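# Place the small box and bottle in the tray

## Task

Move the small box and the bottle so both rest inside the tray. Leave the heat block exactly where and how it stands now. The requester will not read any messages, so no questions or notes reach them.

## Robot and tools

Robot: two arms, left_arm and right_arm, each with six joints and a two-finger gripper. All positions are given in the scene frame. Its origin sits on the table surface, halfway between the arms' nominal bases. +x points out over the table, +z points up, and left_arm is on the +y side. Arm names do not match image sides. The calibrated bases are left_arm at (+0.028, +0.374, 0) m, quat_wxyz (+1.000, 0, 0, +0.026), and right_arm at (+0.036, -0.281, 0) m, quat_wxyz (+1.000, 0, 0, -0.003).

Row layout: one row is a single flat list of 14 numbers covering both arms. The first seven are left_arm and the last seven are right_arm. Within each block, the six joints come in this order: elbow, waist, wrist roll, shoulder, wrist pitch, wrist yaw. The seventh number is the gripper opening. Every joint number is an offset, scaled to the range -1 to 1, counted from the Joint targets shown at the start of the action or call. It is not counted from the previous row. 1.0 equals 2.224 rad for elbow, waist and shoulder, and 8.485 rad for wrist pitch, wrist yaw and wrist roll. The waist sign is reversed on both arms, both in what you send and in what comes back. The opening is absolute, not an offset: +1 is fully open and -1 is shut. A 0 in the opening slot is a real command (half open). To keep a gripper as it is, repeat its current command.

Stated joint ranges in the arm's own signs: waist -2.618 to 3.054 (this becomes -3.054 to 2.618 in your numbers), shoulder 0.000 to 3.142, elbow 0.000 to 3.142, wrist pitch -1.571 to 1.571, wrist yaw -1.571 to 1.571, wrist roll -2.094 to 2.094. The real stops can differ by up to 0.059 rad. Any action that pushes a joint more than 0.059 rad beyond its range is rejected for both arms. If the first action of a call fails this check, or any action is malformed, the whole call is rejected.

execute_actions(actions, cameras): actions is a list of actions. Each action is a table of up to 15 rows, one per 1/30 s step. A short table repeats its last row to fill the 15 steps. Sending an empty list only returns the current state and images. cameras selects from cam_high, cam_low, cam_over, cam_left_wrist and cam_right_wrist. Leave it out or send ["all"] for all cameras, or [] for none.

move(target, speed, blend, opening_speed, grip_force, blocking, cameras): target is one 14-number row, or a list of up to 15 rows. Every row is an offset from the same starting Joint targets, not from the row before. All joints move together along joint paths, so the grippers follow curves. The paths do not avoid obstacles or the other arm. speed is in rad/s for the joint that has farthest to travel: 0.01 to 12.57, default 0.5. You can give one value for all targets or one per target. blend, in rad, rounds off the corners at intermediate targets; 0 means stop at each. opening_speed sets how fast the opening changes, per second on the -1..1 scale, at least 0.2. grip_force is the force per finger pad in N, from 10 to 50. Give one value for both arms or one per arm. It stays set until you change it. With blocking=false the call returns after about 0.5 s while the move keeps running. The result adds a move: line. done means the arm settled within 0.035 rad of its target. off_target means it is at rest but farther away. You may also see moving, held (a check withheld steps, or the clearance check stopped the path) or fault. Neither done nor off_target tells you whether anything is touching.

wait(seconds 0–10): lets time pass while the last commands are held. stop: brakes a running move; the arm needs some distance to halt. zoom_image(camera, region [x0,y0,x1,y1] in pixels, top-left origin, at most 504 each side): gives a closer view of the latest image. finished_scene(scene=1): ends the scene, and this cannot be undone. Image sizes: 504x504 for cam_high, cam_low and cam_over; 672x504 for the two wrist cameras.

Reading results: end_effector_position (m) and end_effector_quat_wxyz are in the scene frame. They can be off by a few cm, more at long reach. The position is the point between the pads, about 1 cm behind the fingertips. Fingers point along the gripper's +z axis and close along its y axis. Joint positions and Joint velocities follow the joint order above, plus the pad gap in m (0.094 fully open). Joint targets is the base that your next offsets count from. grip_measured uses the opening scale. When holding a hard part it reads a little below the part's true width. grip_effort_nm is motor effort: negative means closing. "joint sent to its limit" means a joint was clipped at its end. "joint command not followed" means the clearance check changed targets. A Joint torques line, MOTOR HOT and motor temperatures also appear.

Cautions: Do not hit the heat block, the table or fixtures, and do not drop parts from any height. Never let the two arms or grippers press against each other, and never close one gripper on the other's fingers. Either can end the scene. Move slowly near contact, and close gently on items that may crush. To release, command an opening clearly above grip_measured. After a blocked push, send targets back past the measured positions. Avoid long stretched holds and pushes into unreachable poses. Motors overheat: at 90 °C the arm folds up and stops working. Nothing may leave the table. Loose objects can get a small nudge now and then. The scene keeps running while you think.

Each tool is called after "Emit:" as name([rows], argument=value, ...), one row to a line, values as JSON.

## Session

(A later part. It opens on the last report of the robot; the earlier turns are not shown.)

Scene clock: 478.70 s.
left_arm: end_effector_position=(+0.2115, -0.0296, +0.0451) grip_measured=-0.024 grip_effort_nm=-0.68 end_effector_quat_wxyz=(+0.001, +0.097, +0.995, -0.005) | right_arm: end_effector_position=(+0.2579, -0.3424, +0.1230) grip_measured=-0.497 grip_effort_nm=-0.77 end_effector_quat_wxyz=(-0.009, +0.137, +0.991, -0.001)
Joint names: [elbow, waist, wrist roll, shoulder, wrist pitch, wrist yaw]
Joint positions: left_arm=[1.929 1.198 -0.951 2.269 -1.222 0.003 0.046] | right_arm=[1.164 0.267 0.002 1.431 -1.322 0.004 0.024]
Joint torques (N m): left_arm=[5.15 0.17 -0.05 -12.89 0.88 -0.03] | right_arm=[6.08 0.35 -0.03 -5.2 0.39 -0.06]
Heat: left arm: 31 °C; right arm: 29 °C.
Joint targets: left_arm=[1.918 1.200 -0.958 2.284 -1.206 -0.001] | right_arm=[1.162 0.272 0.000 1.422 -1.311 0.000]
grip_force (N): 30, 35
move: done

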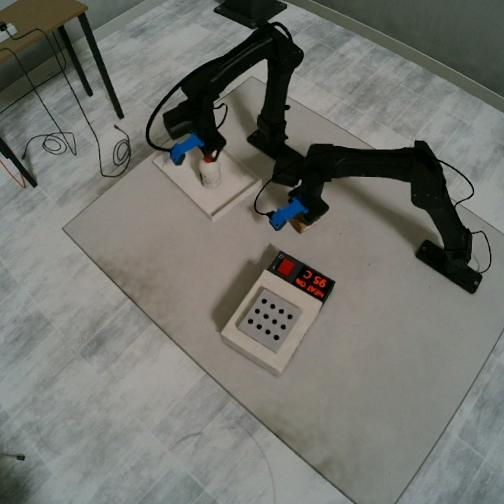

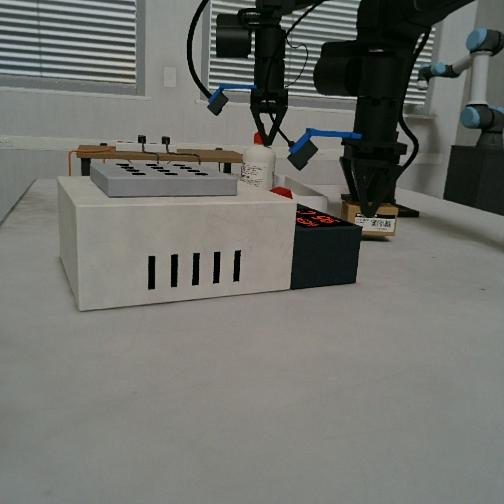

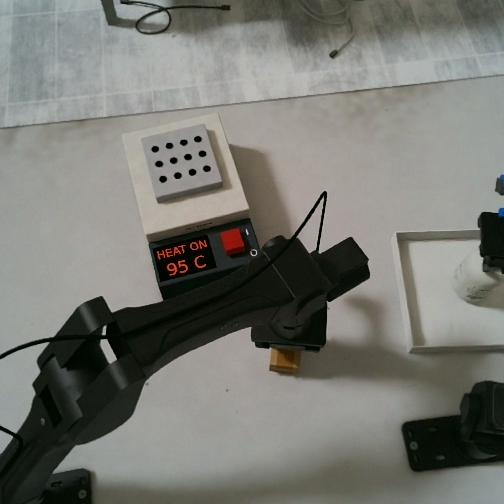

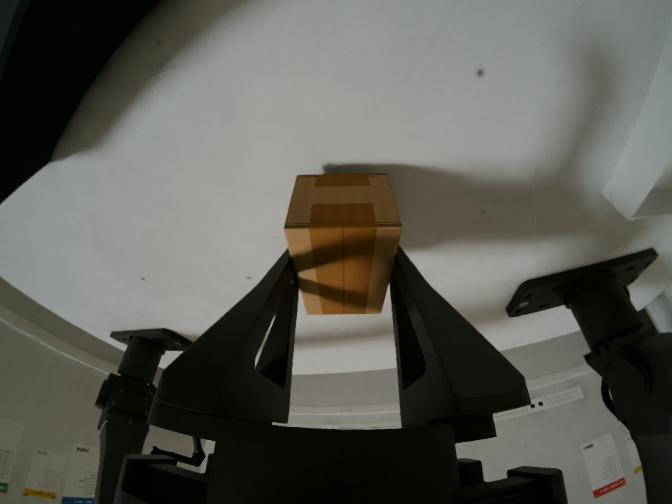

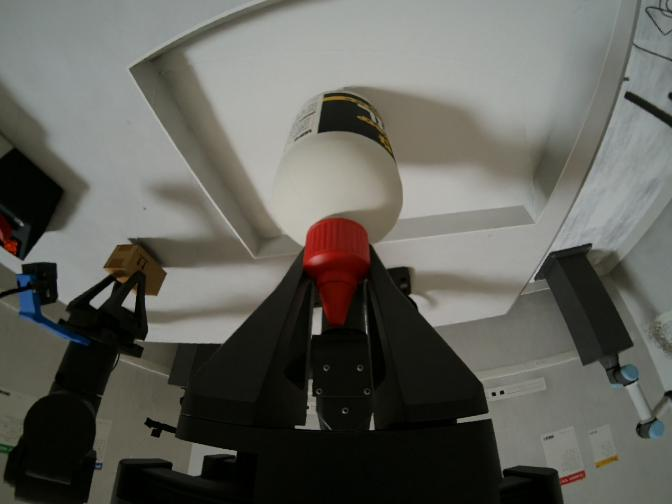

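Emit:
move(target=[-0.0126, 0, 0, 0.0031, 0.0042, 0, -0.35, -0.0085, 0, 0, 0.0005, 0.0024, 0, -0.85], speed=0.1)

Emit:
zoom_image(camera="cam_low", region=[220, 90, 440, 240])

Emit:
zoom_image(camera="cam_right_wrist", region=[180, 60, 500, 300])

Scene clock: 493.83 s.
left_arm: end_effector_position=(+0.2121, -0.0309, +0.0384) grip_measured=-0.024 grip_effort_nm=-0.68 end_effector_quat_wxyz=(+0.003, +0.097, +0.995, -0.008) | right_arm: end_effector_position=(+0.2585, -0.3426, +0.1185) grip_measured=-0.497 grip_effort_nm=-0.77 end_effector_quat_wxyz=(-0.007, +0.137, +0.991, -0.001)
Joint names: [elbow, waist, wrist roll, shoulder, wrist pitch, wrist yaw]
Joint positions: left_arm=[1.902 1.198 -0.951 2.269 -1.186 0.003 0.046] | right_arm=[1.147 0.267 0.002 1.431 -1.301 0.004 0.024]
Joint torques (N m): left_arm=[5.09 0.12 -0.05 -12.3 0.91 -0.02] | right_arm=[5.98 0.34 -0.03 -5.12 0.41 -0.06]
Motor temperatures (°C): left_arm=[30 24 21 29 25 24 22] | right_arm=[29 22 22 24 24 22 25]
Heat: left arm: 30 °C; right arm: 29 °C.
Joint targets: left_arm=[1.890 1.200 -0.958 2.291 -1.170 -0.001] | right_arm=[1.143 0.272 0.000 1.423 -1.290 0.000]
grip_force (N): 30, 35
move: done

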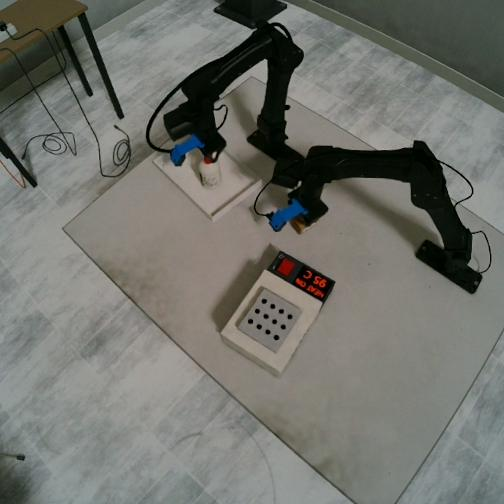

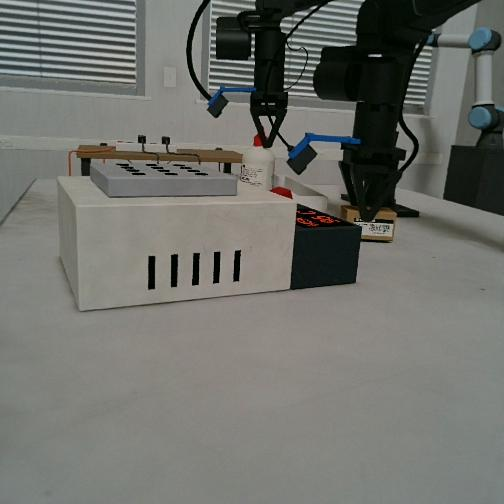

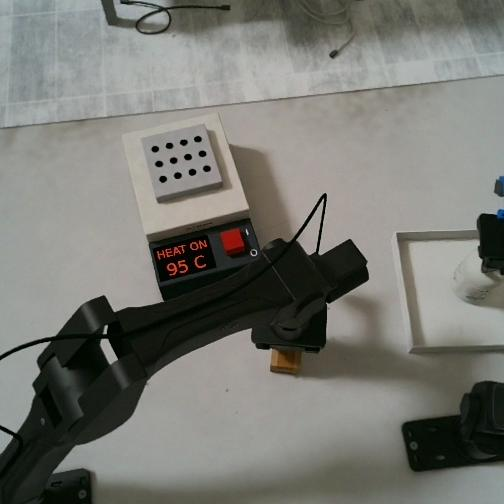

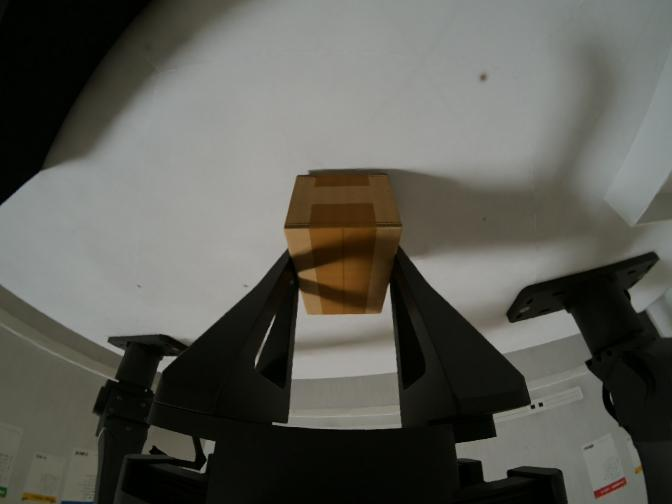

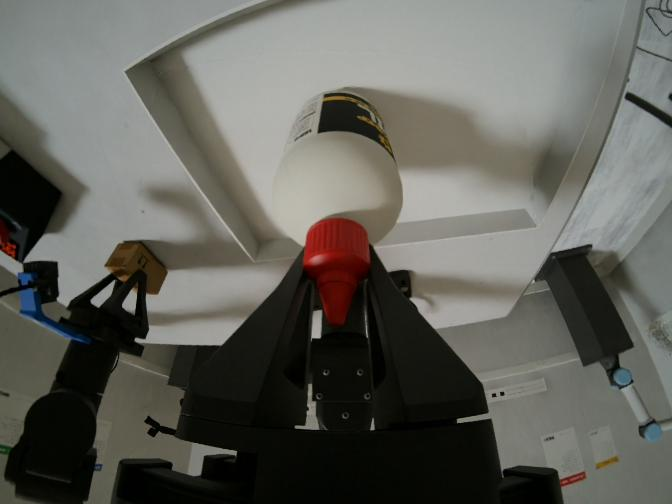

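Scaled by 2.291 from the camera's 504x504 image, which has a finer 720x720 frame.

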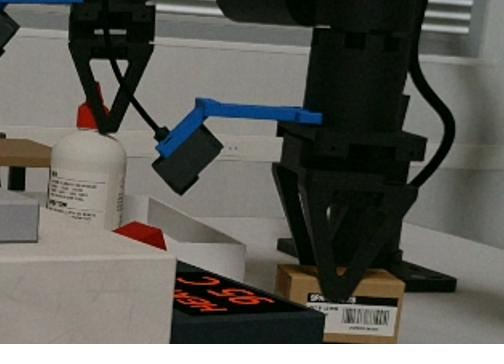

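Scaled by 1.575 from the camera's 672x504 image, which has a finer 960x720 frame.

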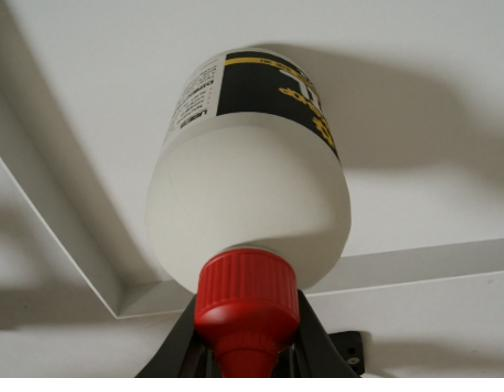

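Emit:
move(target=[-0.0085, 0, 0, 0.0, 0.0022, 0, -0.35, -0.0085, 0, 0, 0.0005, 0.0024, 0, -0.85], speed=0.1)

Emit:
zoom_image(camera="cam_right_wrist", region=[180, 60, 500, 300])

Emit:
zoom_image(camera="cam_left_wrist", region=[180, 120, 500, 360])

Scene clock: 504.23 s.
left_arm: end_effector_position=(+0.2115, -0.0296, +0.0337) grip_measured=-0.024 grip_effort_nm=-0.68 end_effector_quat_wxyz=(+0.002, +0.097, +0.995, -0.007) | right_arm: end_effector_position=(+0.2598, -0.3430, +0.1153) grip_measured=-0.497 grip_effort_nm=-0.77 end_effector_quat_wxyz=(-0.004, +0.137, +0.991, -0.001)
Joint names: [elbow, waist, wrist roll, shoulder, wrist pitch, wrist yaw]
Joint positions: left_arm=[1.883 1.198 -0.951 2.269 -1.17 0.003 0.046] | right_arm=[1.134 0.267 0.002 1.431 -1.282 0.004 0.024]
Joint torques (N m): left_arm=[5.01 0.14 -0.04 -12.22 0.95 -0.02] | right_arm=[5.44 0.34 -0.03 -5.03 0.43 -0.05]
Heat: left arm: 30 °C; right arm: 28 °C.
Joint targets: left_arm=[1.871 1.200 -0.958 2.291 -1.151 -0.001] | right_arm=[1.124 0.272 0.000 1.424 -1.270 0.000]
grip_force (N): 30, 35
move: done

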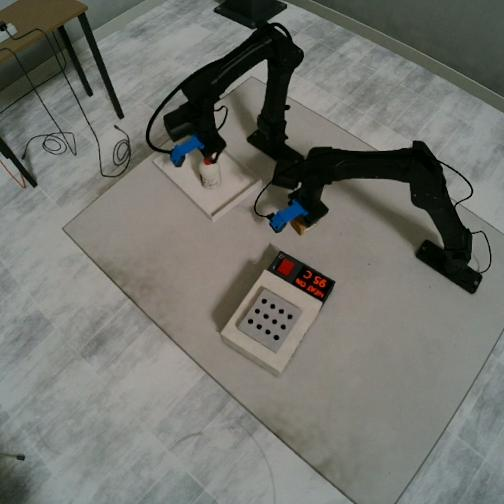

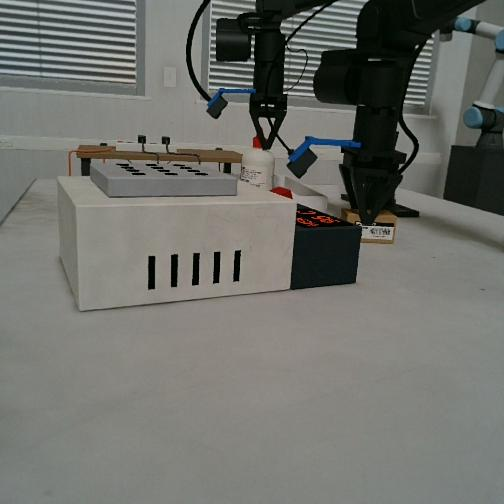

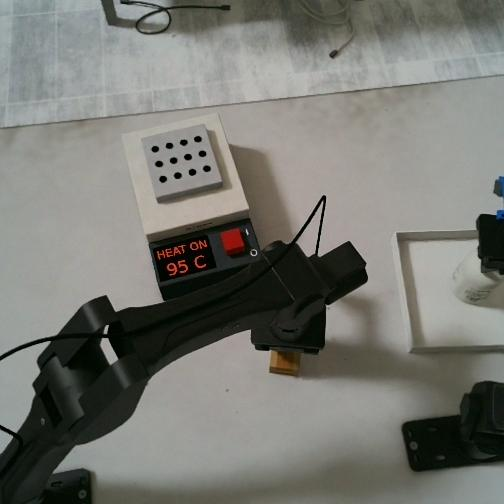

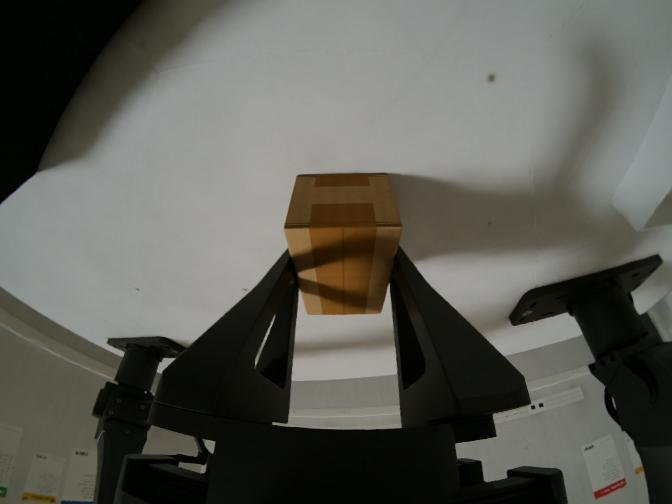

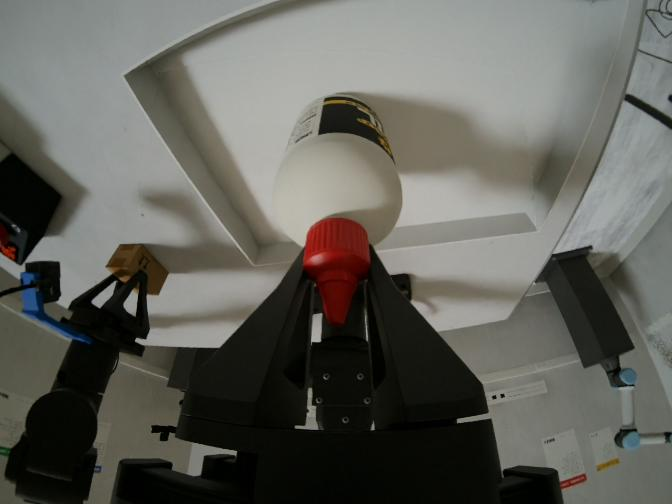

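Scaled by 1.575 from the camera's 672x504 image, which has a finer 960x720 frame.

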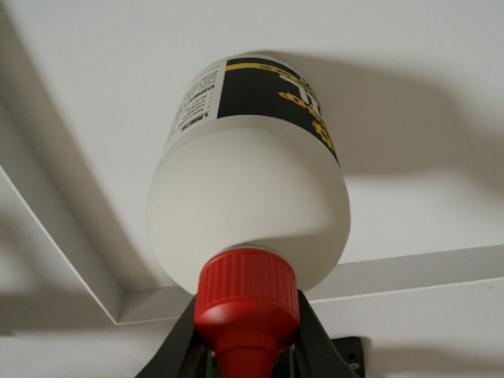

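Scaled by 1.575 from the camera's 672x504 image, which has a finer 960x720 frame.

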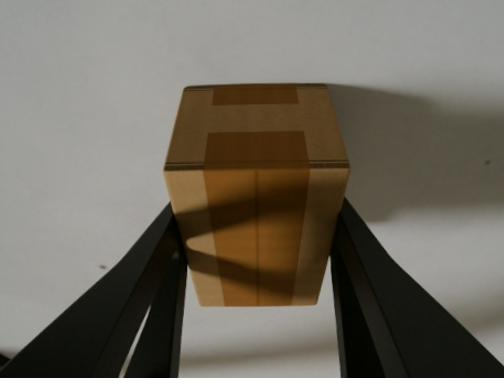

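Emit:
move(target=[0, 0, 0, 0.0, 0, 0, 0.5, 0, 0, 0, 0, 0, 0, 0.5], speed=0.1, opening_speed=0.5)

Scene clock: 519.03 s.
left_arm: end_effector_position=(+0.2119, -0.0305, +0.0338) grip_measured=+0.498 grip_effort_nm=0.08 end_effector_quat_wxyz=(+0.003, +0.097, +0.995, -0.009) | right_arm: end_effector_position=(+0.2593, -0.3428, +0.1139) grip_measured=+0.497 grip_effort_nm=0.13 end_effector_quat_wxyz=(-0.005, +0.137, +0.991, -0.001)
Joint names: [elbow, waist, wrist roll, shoulder, wrist pitch, wrist yaw]
Joint positions: left_arm=[1.883 1.198 -0.951 2.269 -1.167 0.003 0.07] | right_arm=[1.129 0.267 0.002 1.431 -1.278 0.004 0.07]
Joint torques (N m): left_arm=[5.03 0.13 -0.04 -12.26 0.91 -0.03] | right_arm=[5.94 0.34 -0.03 -5.07 0.39 -0.06]
Heat: left arm: 29 °C; right arm: 28 °C.
Joint targets: left_arm=[1.871 1.200 -0.958 2.291 -1.151 -0.001] | right_arm=[1.124 0.272 0.000 1.424 -1.270 0.000]
grip_force (N): 30, 35
move: done

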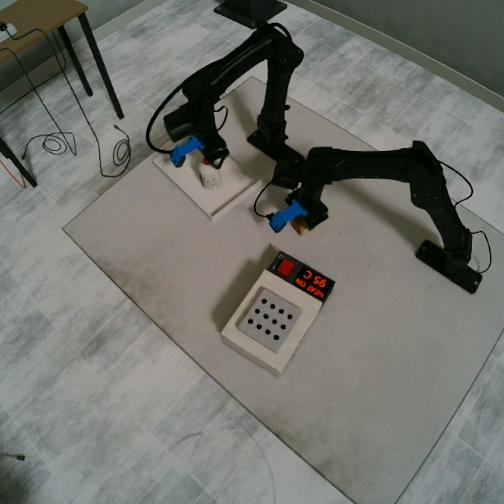

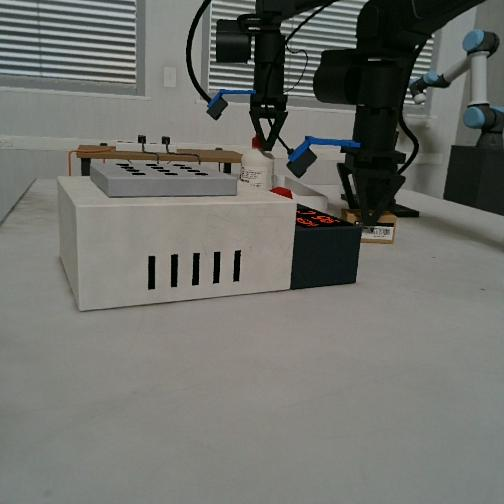

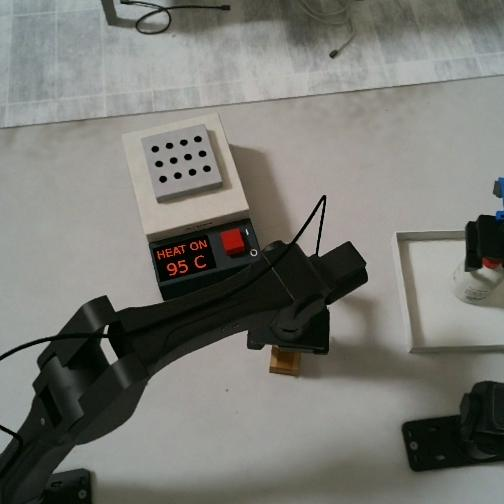

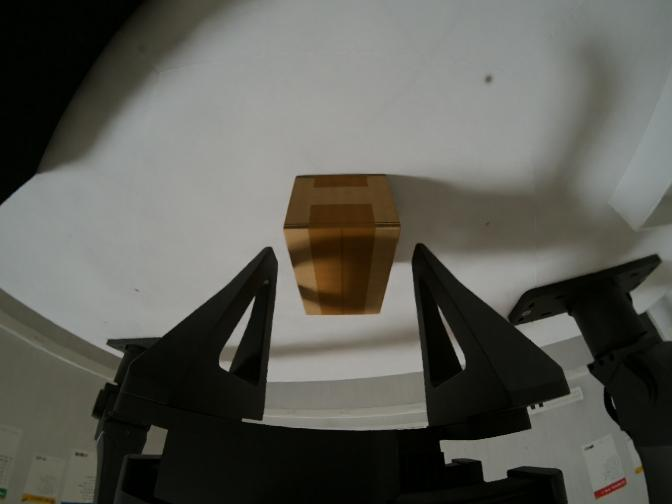

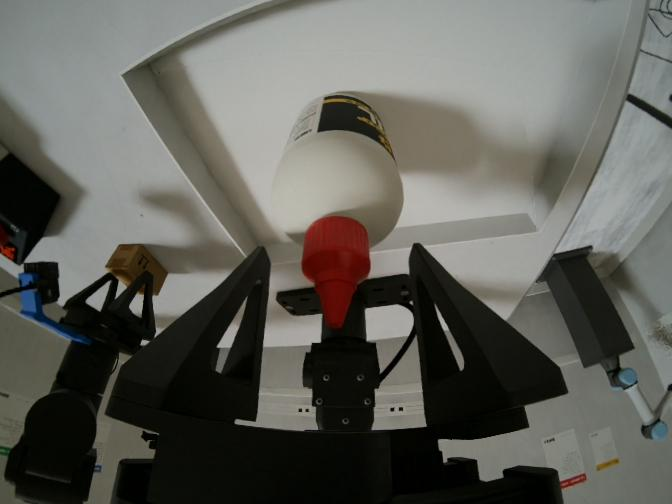

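Emit:
move([
  [0.1362, 0, 0, -0.0031, -0.0363, 0, 0.5, 0.1151, 0, 0, 0.0067, -0.0285, 0, 0.5],
  [-0.3813, -0.3597, 0, -0.5072, -0.0329, 0, 0.5, 0.1385, -0.5643, 0.1381, 0.1205, -0.0048, 0, 1],
], speed=[0.3, 0.6], blend=[0.02, 0])

Scene clock: 572.27 s.
left_arm: end_effector_position=(+0.1850, +0.3157, +0.1369) grip_measured=+0.498 grip_effort_nm=0.08 end_effector_quat_wxyz=(-0.006, -0.294, +0.956, +0.001) | right_arm: end_effector_position=(+0.1994, -0.0352, +0.1209) grip_measured=+0.997 grip_effort_nm=0.13 end_effector_quat_wxyz=(-0.006, +0.091, +0.996, -0.010)
Joint names: [elbow, waist, wrist roll, shoulder, wrist pitch, wrist yaw]
Joint positions: left_arm=[1.037 0.407 -0.951 1.178 -1.441 0.005 0.07] | right_arm=[1.403 -0.984 1.161 1.681 -1.316 -0.001 0.094]
Joint torques (N m): left_arm=[4.86 -0.73 -0.04 -4.22 0.8 -0.04] | right_arm=[8.9 -0.01 0.11 -5.9 0.32 -0.01]
Heat: left arm: 29 °C; right arm: 27 °C.
Joint targets: left_arm=[1.023 0.400 -0.958 1.163 -1.431 -0.001] | right_arm=[1.432 -0.984 1.172 1.692 -1.311 0.000]
grip_force (N): 30, 35
move: done

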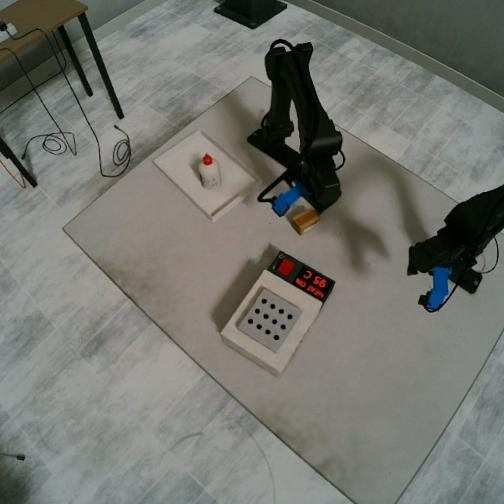

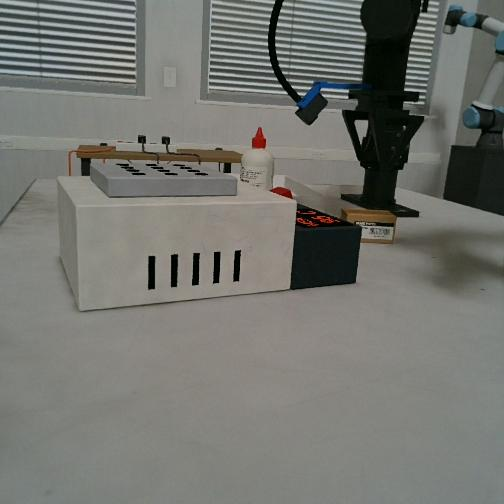

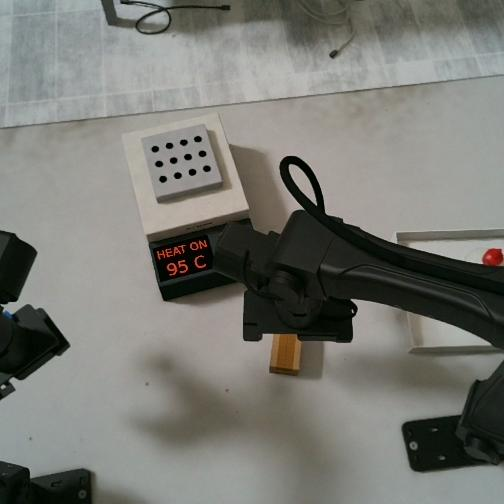

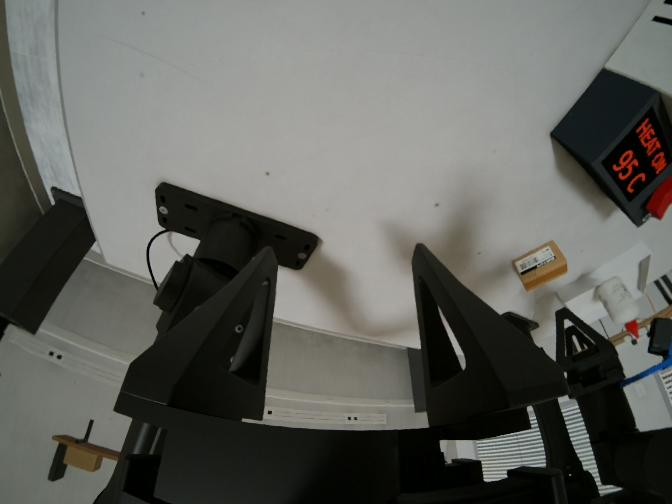

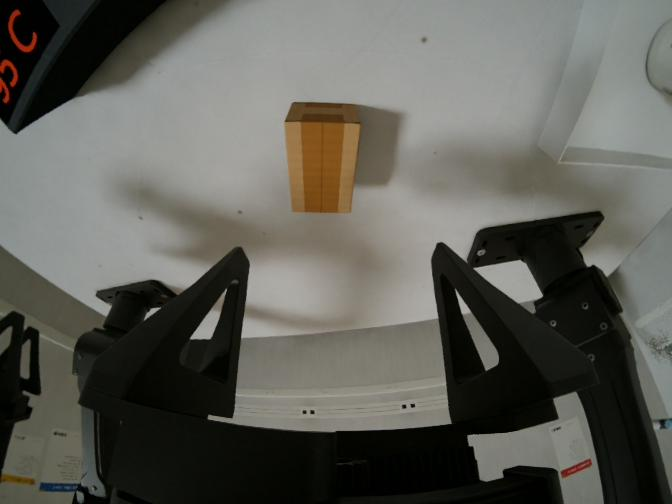

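Emit:
move(target=[0, 0, 0, 0, 0, 0, 0.5, -0.1133, -0.0027, 0, 0.04, 0.0402, 0, 1], speed=0.25)

Scene clock: 597.60 s.
left_arm: end_effector_position=(+0.1850, +0.3157, +0.1369) grip_measured=+0.498 grip_effort_nm=0.08 end_effector_quat_wxyz=(-0.006, -0.294, +0.956, +0.001) | right_arm: end_effector_position=(+0.2085, -0.0217, +0.0413) grip_measured=+0.997 grip_effort_nm=0.13 end_effector_quat_wxyz=(+0.002, +0.092, +0.996, +0.004)
Joint names: [elbow, waist, wrist roll, shoulder, wrist pitch, wrist yaw]
Joint positions: left_arm=[1.037 0.407 -0.951 1.178 -1.441 0.005 0.07] | right_arm=[1.183 -0.984 1.162 1.77 -0.977 -0.001 0.094]
Joint torques (N m): left_arm=[4.86 -0.69 -0.04 -4.23 0.8 -0.04] | right_arm=[5.74 -0.49 0.1 -6.38 0.39 0]
Heat: left arm: 29 °C; right arm: 28 °C.
Joint targets: left_arm=[1.023 0.400 -0.958 1.163 -1.431 -0.001] | right_arm=[1.180 -0.990 1.172 1.781 -0.970 0.000]
grip_force (N): 30, 35
move: done

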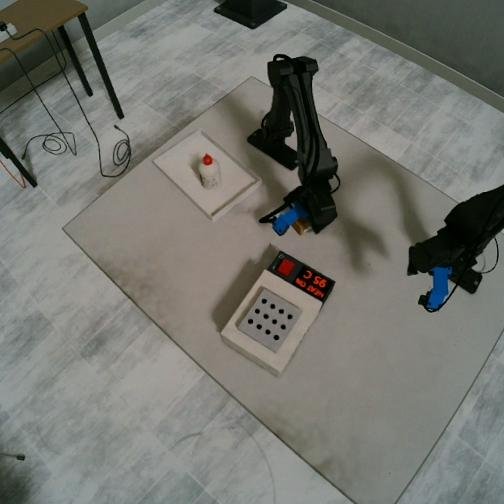

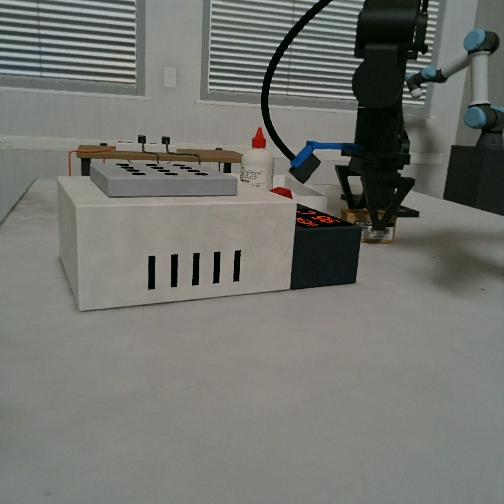

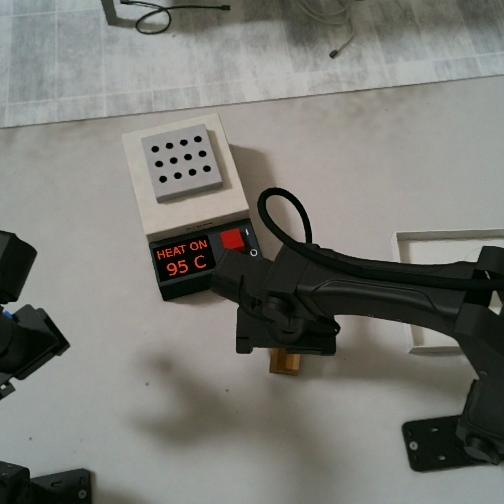

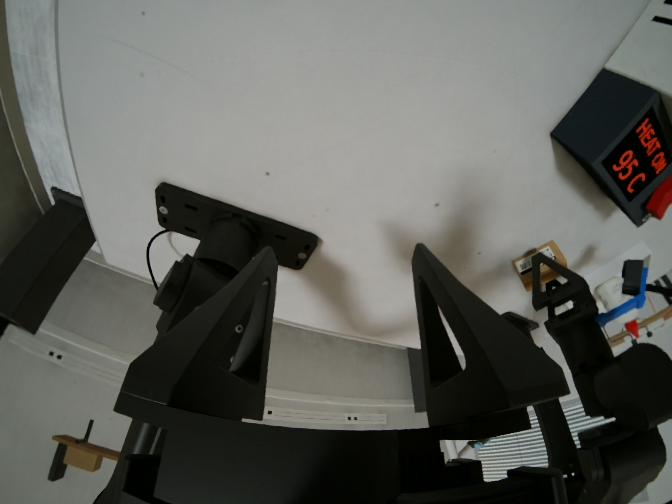

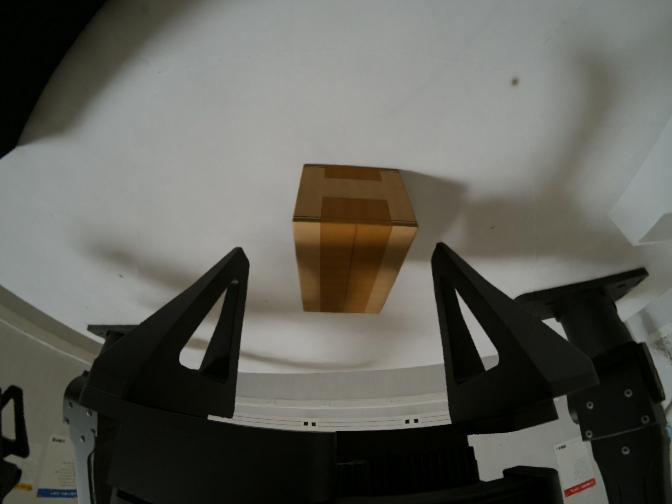

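Emit:
move([
  [0,0,0,0,0,0,0.5, -0.0125, 0, 0.0106, -0.0035, 0.003, 0, 1],
  [0,0,0,0,0,0,0.5, -0.0125, 0, 0.0106, -0.0035, 0.003, 0, -0.35],
], speed=0.15, opening_speed=0.7)

Scene clock: 611.03 s.
left_arm: end_effector_position=(+0.1850, +0.3157, +0.1369) grip_measured=+0.498 grip_effort_nm=0.08 end_effector_quat_wxyz=(-0.006, -0.294, +0.956, +0.001) | right_arm: end_effector_position=(+0.2073, -0.0235, +0.0352) grip_measured=-0.059 grip_effort_nm=-0.75 end_effector_quat_wxyz=(+0.002, +0.136, +0.991, +0.004)
Joint names: [elbow, waist, wrist roll, shoulder, wrist pitch, wrist yaw]
Joint positions: left_arm=[1.037 0.407 -0.951 1.178 -1.441 0.005 0.07] | right_arm=[1.158 -0.984 1.251 1.77 -0.95 -0.001 0.044]
Joint torques (N m): left_arm=[4.85 -0.68 -0.05 -4.21 0.8 -0.04] | right_arm=[5.55 -0.46 0.11 -6.95 0.39 -0.01]
Heat: left arm: 29 °C; right arm: 27 °C.
Joint targets: left_arm=[1.023 0.400 -0.958 1.163 -1.431 -0.001] | right_arm=[1.152 -0.990 1.262 1.773 -0.944 0.000]
grip_force (N): 30, 35
move: done

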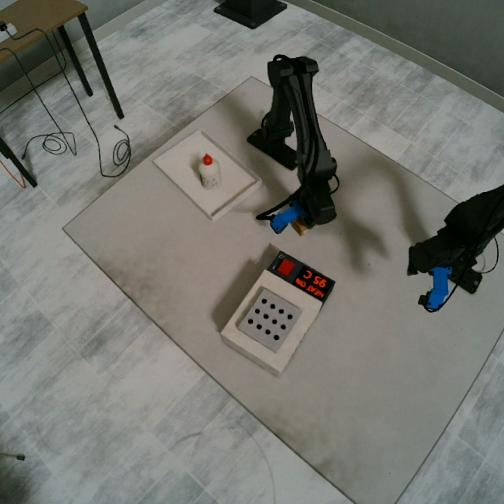

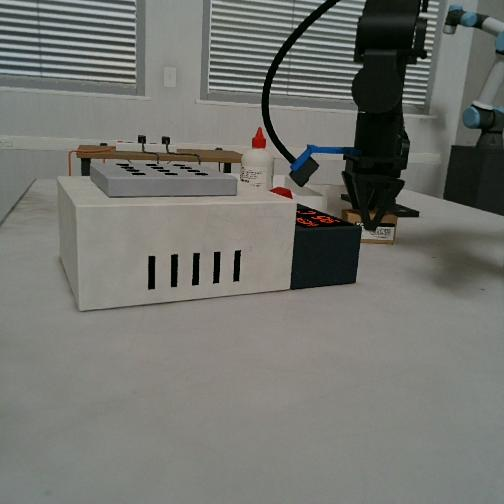

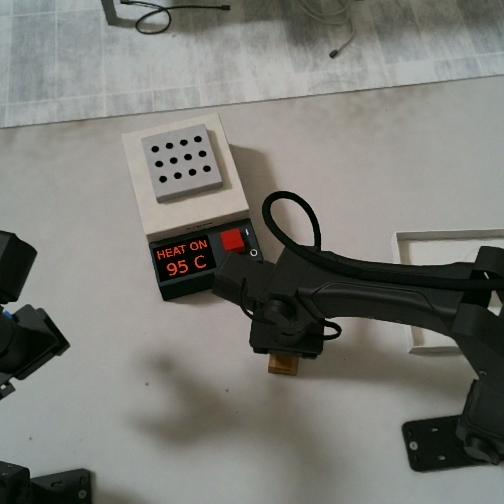

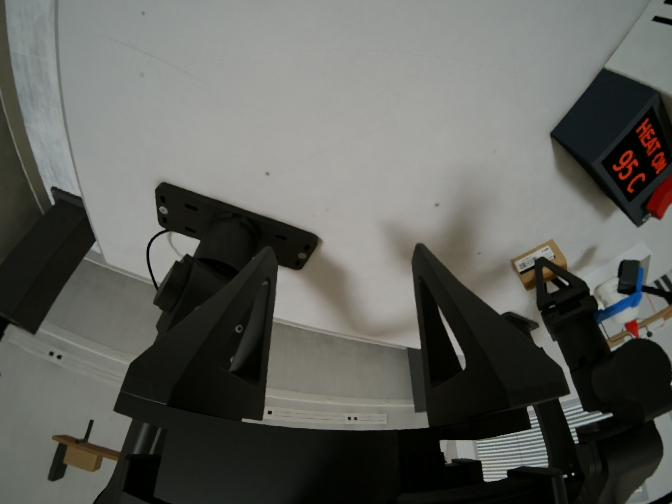

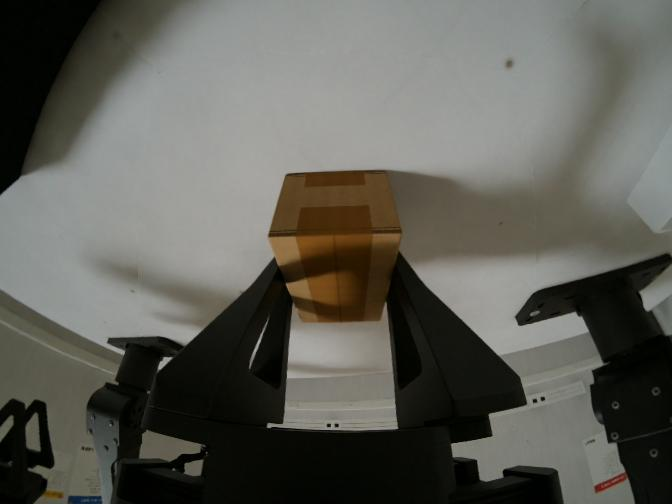

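Emit:
move([
  [0,0,0,0,0,0,0.5, 0.165, 0, 0, -0.0256, -0.0507, 0, -0.35],
  [0,0,0,0,0,0,0.5, 0.33, 0.3552, -0.01, 0.1016, -0.0606, 0, -0.35],
  [0,0,0,0,0,0,0.5, 0.33, 0.67, -0.0409, 0.1016, -0.0606, 0, -0.35],
  [0,0,0,0,0,0,0.5, 0.0746, 0.7401, -0.0409, -0.1115, -0.0495, 0, -0.35],
], speed=[0.3, 0.6, 0.6, 0.4], blend=[0.04, 0.08, 0.05, 0])

Scene clock: 653.67 s.
left_arm: end_effector_position=(+0.1850, +0.3157, +0.1369) grip_measured=+0.498 grip_effort_nm=0.08 end_effector_quat_wxyz=(-0.006, -0.294, +0.956, +0.001) | right_arm: end_effector_position=(+0.2422, -0.4380, +0.1332) grip_measured=-0.059 grip_effort_nm=-0.77 end_effector_quat_wxyz=(-0.018, +0.707, +0.706, -0.002)
Joint names: [elbow, waist, wrist roll, shoulder, wrist pitch, wrist yaw]
Joint positions: left_arm=[1.037 0.407 -0.951 1.178 -1.441 0.005 0.07] | right_arm=[1.323 0.65 0.916 1.559 -1.371 -0.002 0.044]
Joint torques (N m): left_arm=[4.85 -0.69 -0.04 -4.23 0.8 -0.05] | right_arm=[5.9 0.46 -0.02 -8.4 0.32 0]
Heat: left arm: 29 °C; right arm: 27 °C.
Joint targets: left_arm=[1.023 0.400 -0.958 1.163 -1.431 -0.001] | right_arm=[1.318 0.656 0.914 1.525 -1.364 0.000]
grip_force (N): 30, 35
move: done

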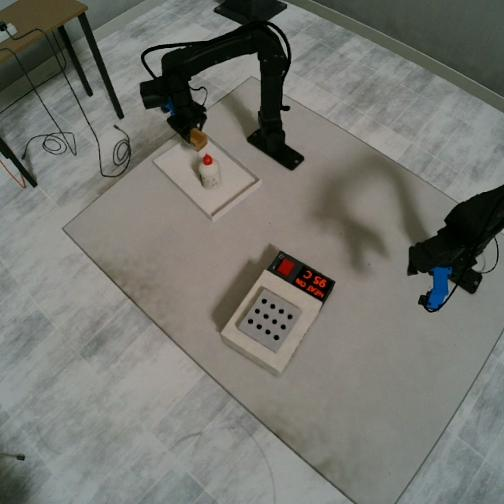

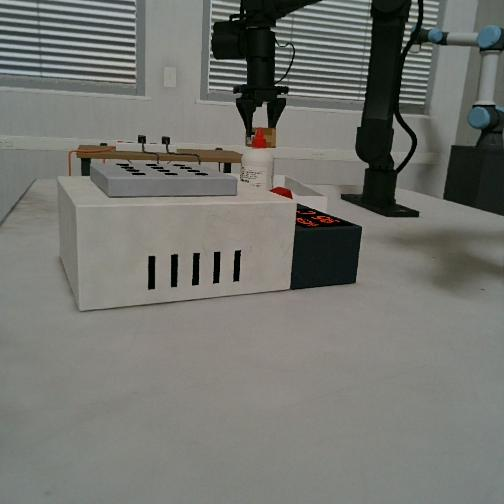

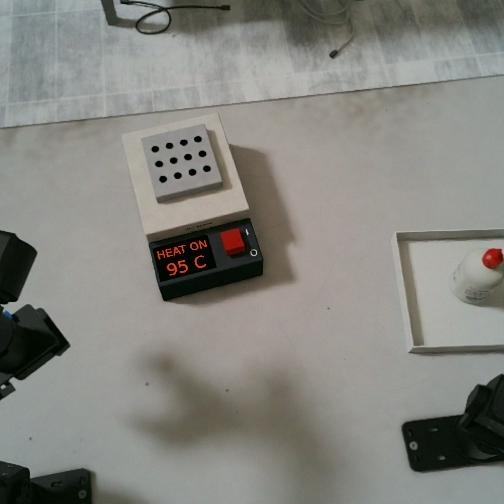

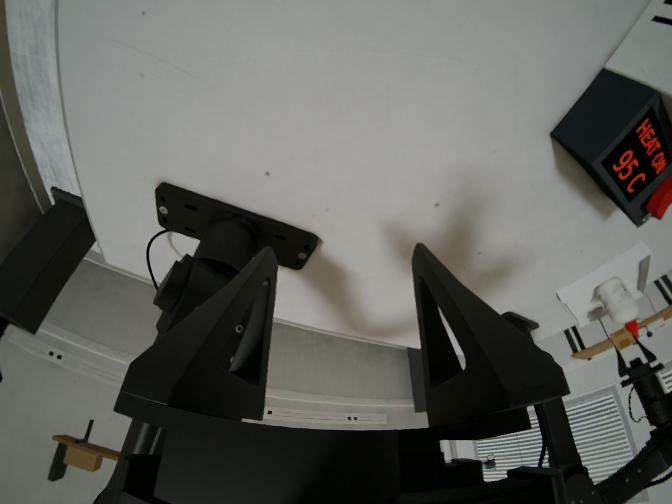

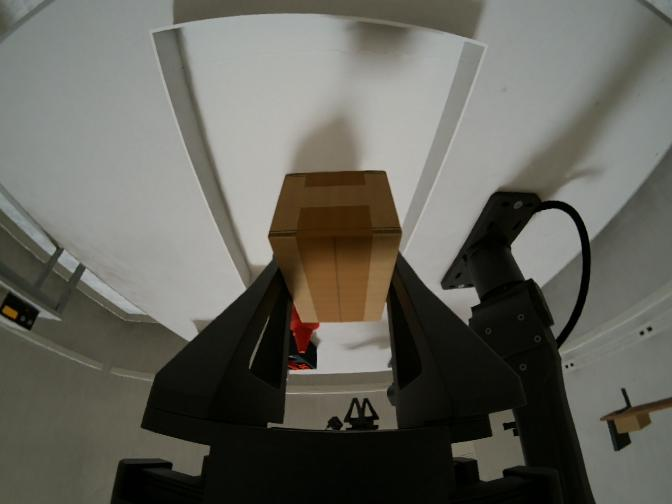

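Emit:
move(target=[0,0,0,0,0,0,0.5, -0.1407, 0, 0, 0.0229, 0.0429, 0, -0.35], speed=0.25)

Emit:
zoom_image(camera="cam_high", region=[130, 90, 290, 230])

Scene clock: 667.33 s.
left_arm: end_effector_position=(+0.1850, +0.3157, +0.1369) grip_measured=+0.498 grip_effort_nm=0.08 end_effector_quat_wxyz=(-0.006, -0.294, +0.956, +0.001) | right_arm: end_effector_position=(+0.2414, -0.4374, +0.0525) grip_measured=-0.059 grip_effort_nm=-0.77 end_effector_quat_wxyz=(+0.000, +0.708, +0.707, +0.001)
Joint names: [elbow, waist, wrist roll, shoulder, wrist pitch, wrist yaw]
Joint positions: left_arm=[1.037 0.407 -0.951 1.178 -1.441 0.005 0.07] | right_arm=[1.007 0.65 0.916 1.568 -1.009 -0.002 0.044]
Joint torques (N m): left_arm=[4.9 -0.7 -0.04 -4.23 0.8 -0.04] | right_arm=[5.9 0.46 -0.02 -4.93 0.38 0]
Heat: left arm: 29 °C; right arm: 27 °C.
Joint targets: left_arm=[1.023 0.400 -0.958 1.163 -1.431 -0.001] | right_arm=[1.005 0.656 0.915 1.576 -1.000 0.000]
grip_force (N): 30, 35
move: done

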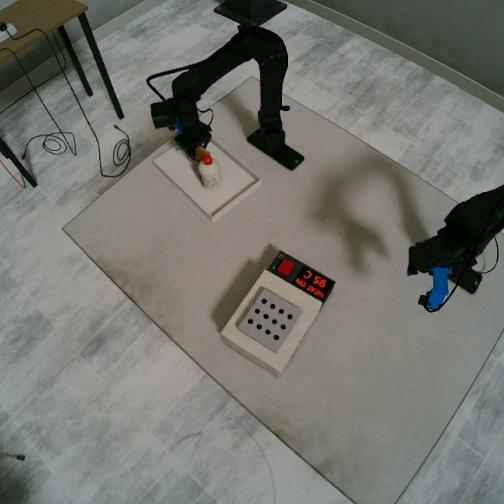

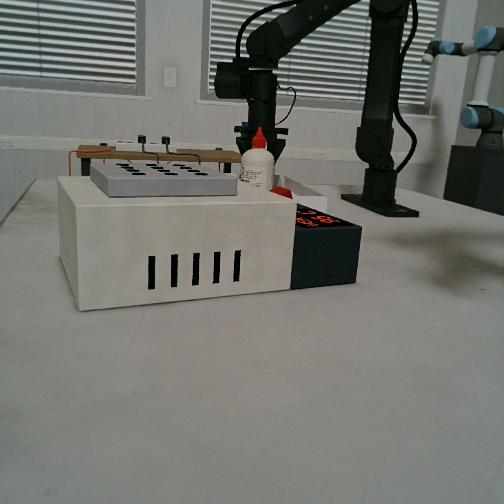

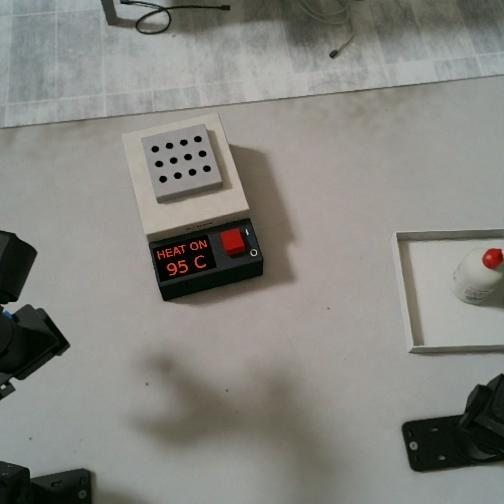

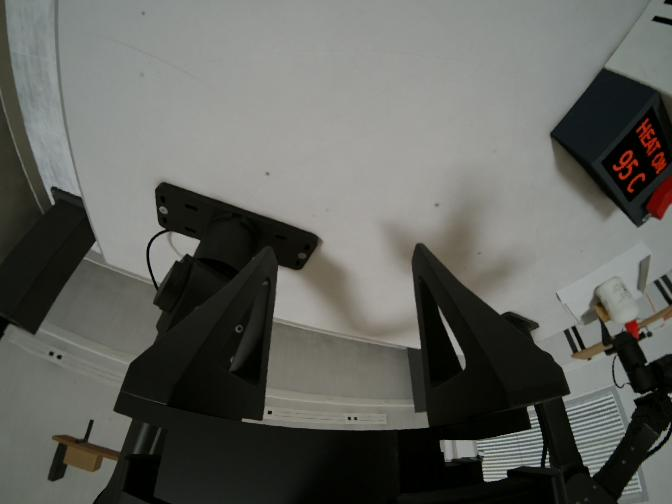

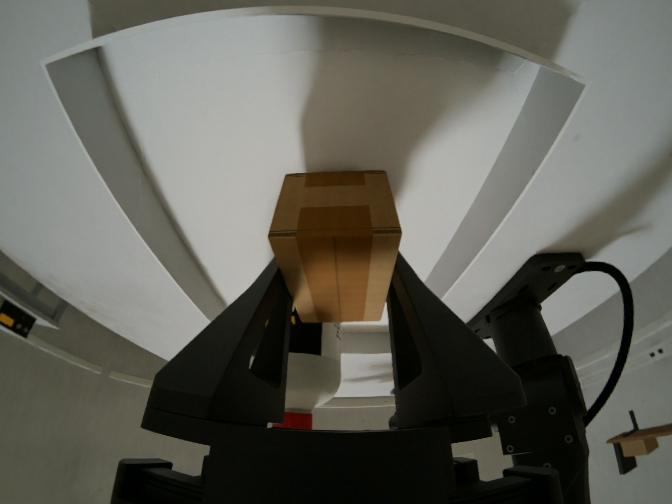

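Scaled by 3.150 from the camera's 504x504 image, which has a finer 720x720 frame.

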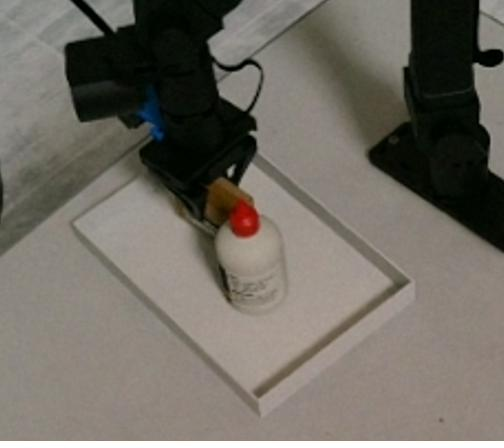

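Emit:
move(target=[0,0,0,0,0,0,0.5, -0.0225, 0, 0, 0, 0.0059, 0, -0.35], speed=0.1, cameras=["cam_right_wrist"])

Scene clock: 674.33 s.
left_arm: end_effector_position=(+0.1850, +0.3157, +0.1369) grip_measured=+0.498 grip_effort_nm=0.08 end_effector_quat_wxyz=(-0.006, -0.294, +0.956, +0.001) | right_arm: end_effector_position=(+0.2384, -0.4351, +0.0410) grip_measured=-0.059 grip_effort_nm=-0.77 end_effector_quat_wxyz=(+0.001, +0.708, +0.707, +0.001)
Joint names: [elbow, waist, wrist roll, shoulder, wrist pitch, wrist yaw]
Joint positions: left_arm=[1.037 0.407 -0.951 1.178 -1.441 0.005 0.07] | right_arm=[0.959 0.65 0.916 1.568 -0.959 -0.002 0.044]
Joint torques (N m): left_arm=[4.86 -0.69 -0.03 -4.22 0.8 -0.05] | right_arm=[5.68 0.46 -0.01 -4.86 0.41 0.01]
Heat: left arm: 29 °C; right arm: 27 °C.
Joint targets: left_arm=[1.023 0.400 -0.958 1.163 -1.431 -0.001] | right_arm=[0.956 0.656 0.915 1.576 -0.950 0.000]
grip_force (N): 30, 35
move: done
Images, in order (width x height): cam_right_wrist 672x504.

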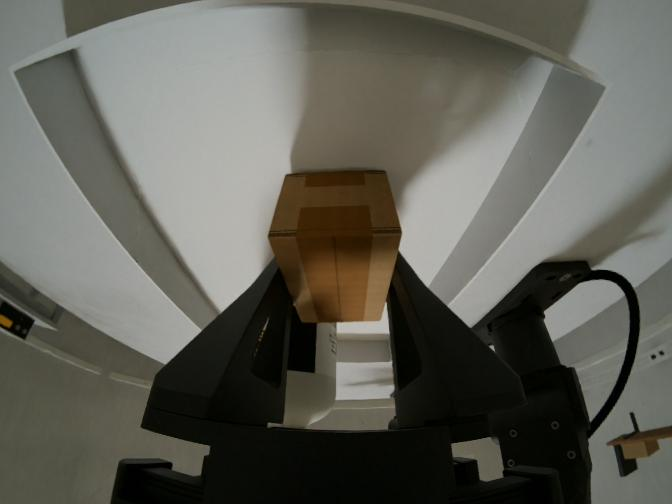

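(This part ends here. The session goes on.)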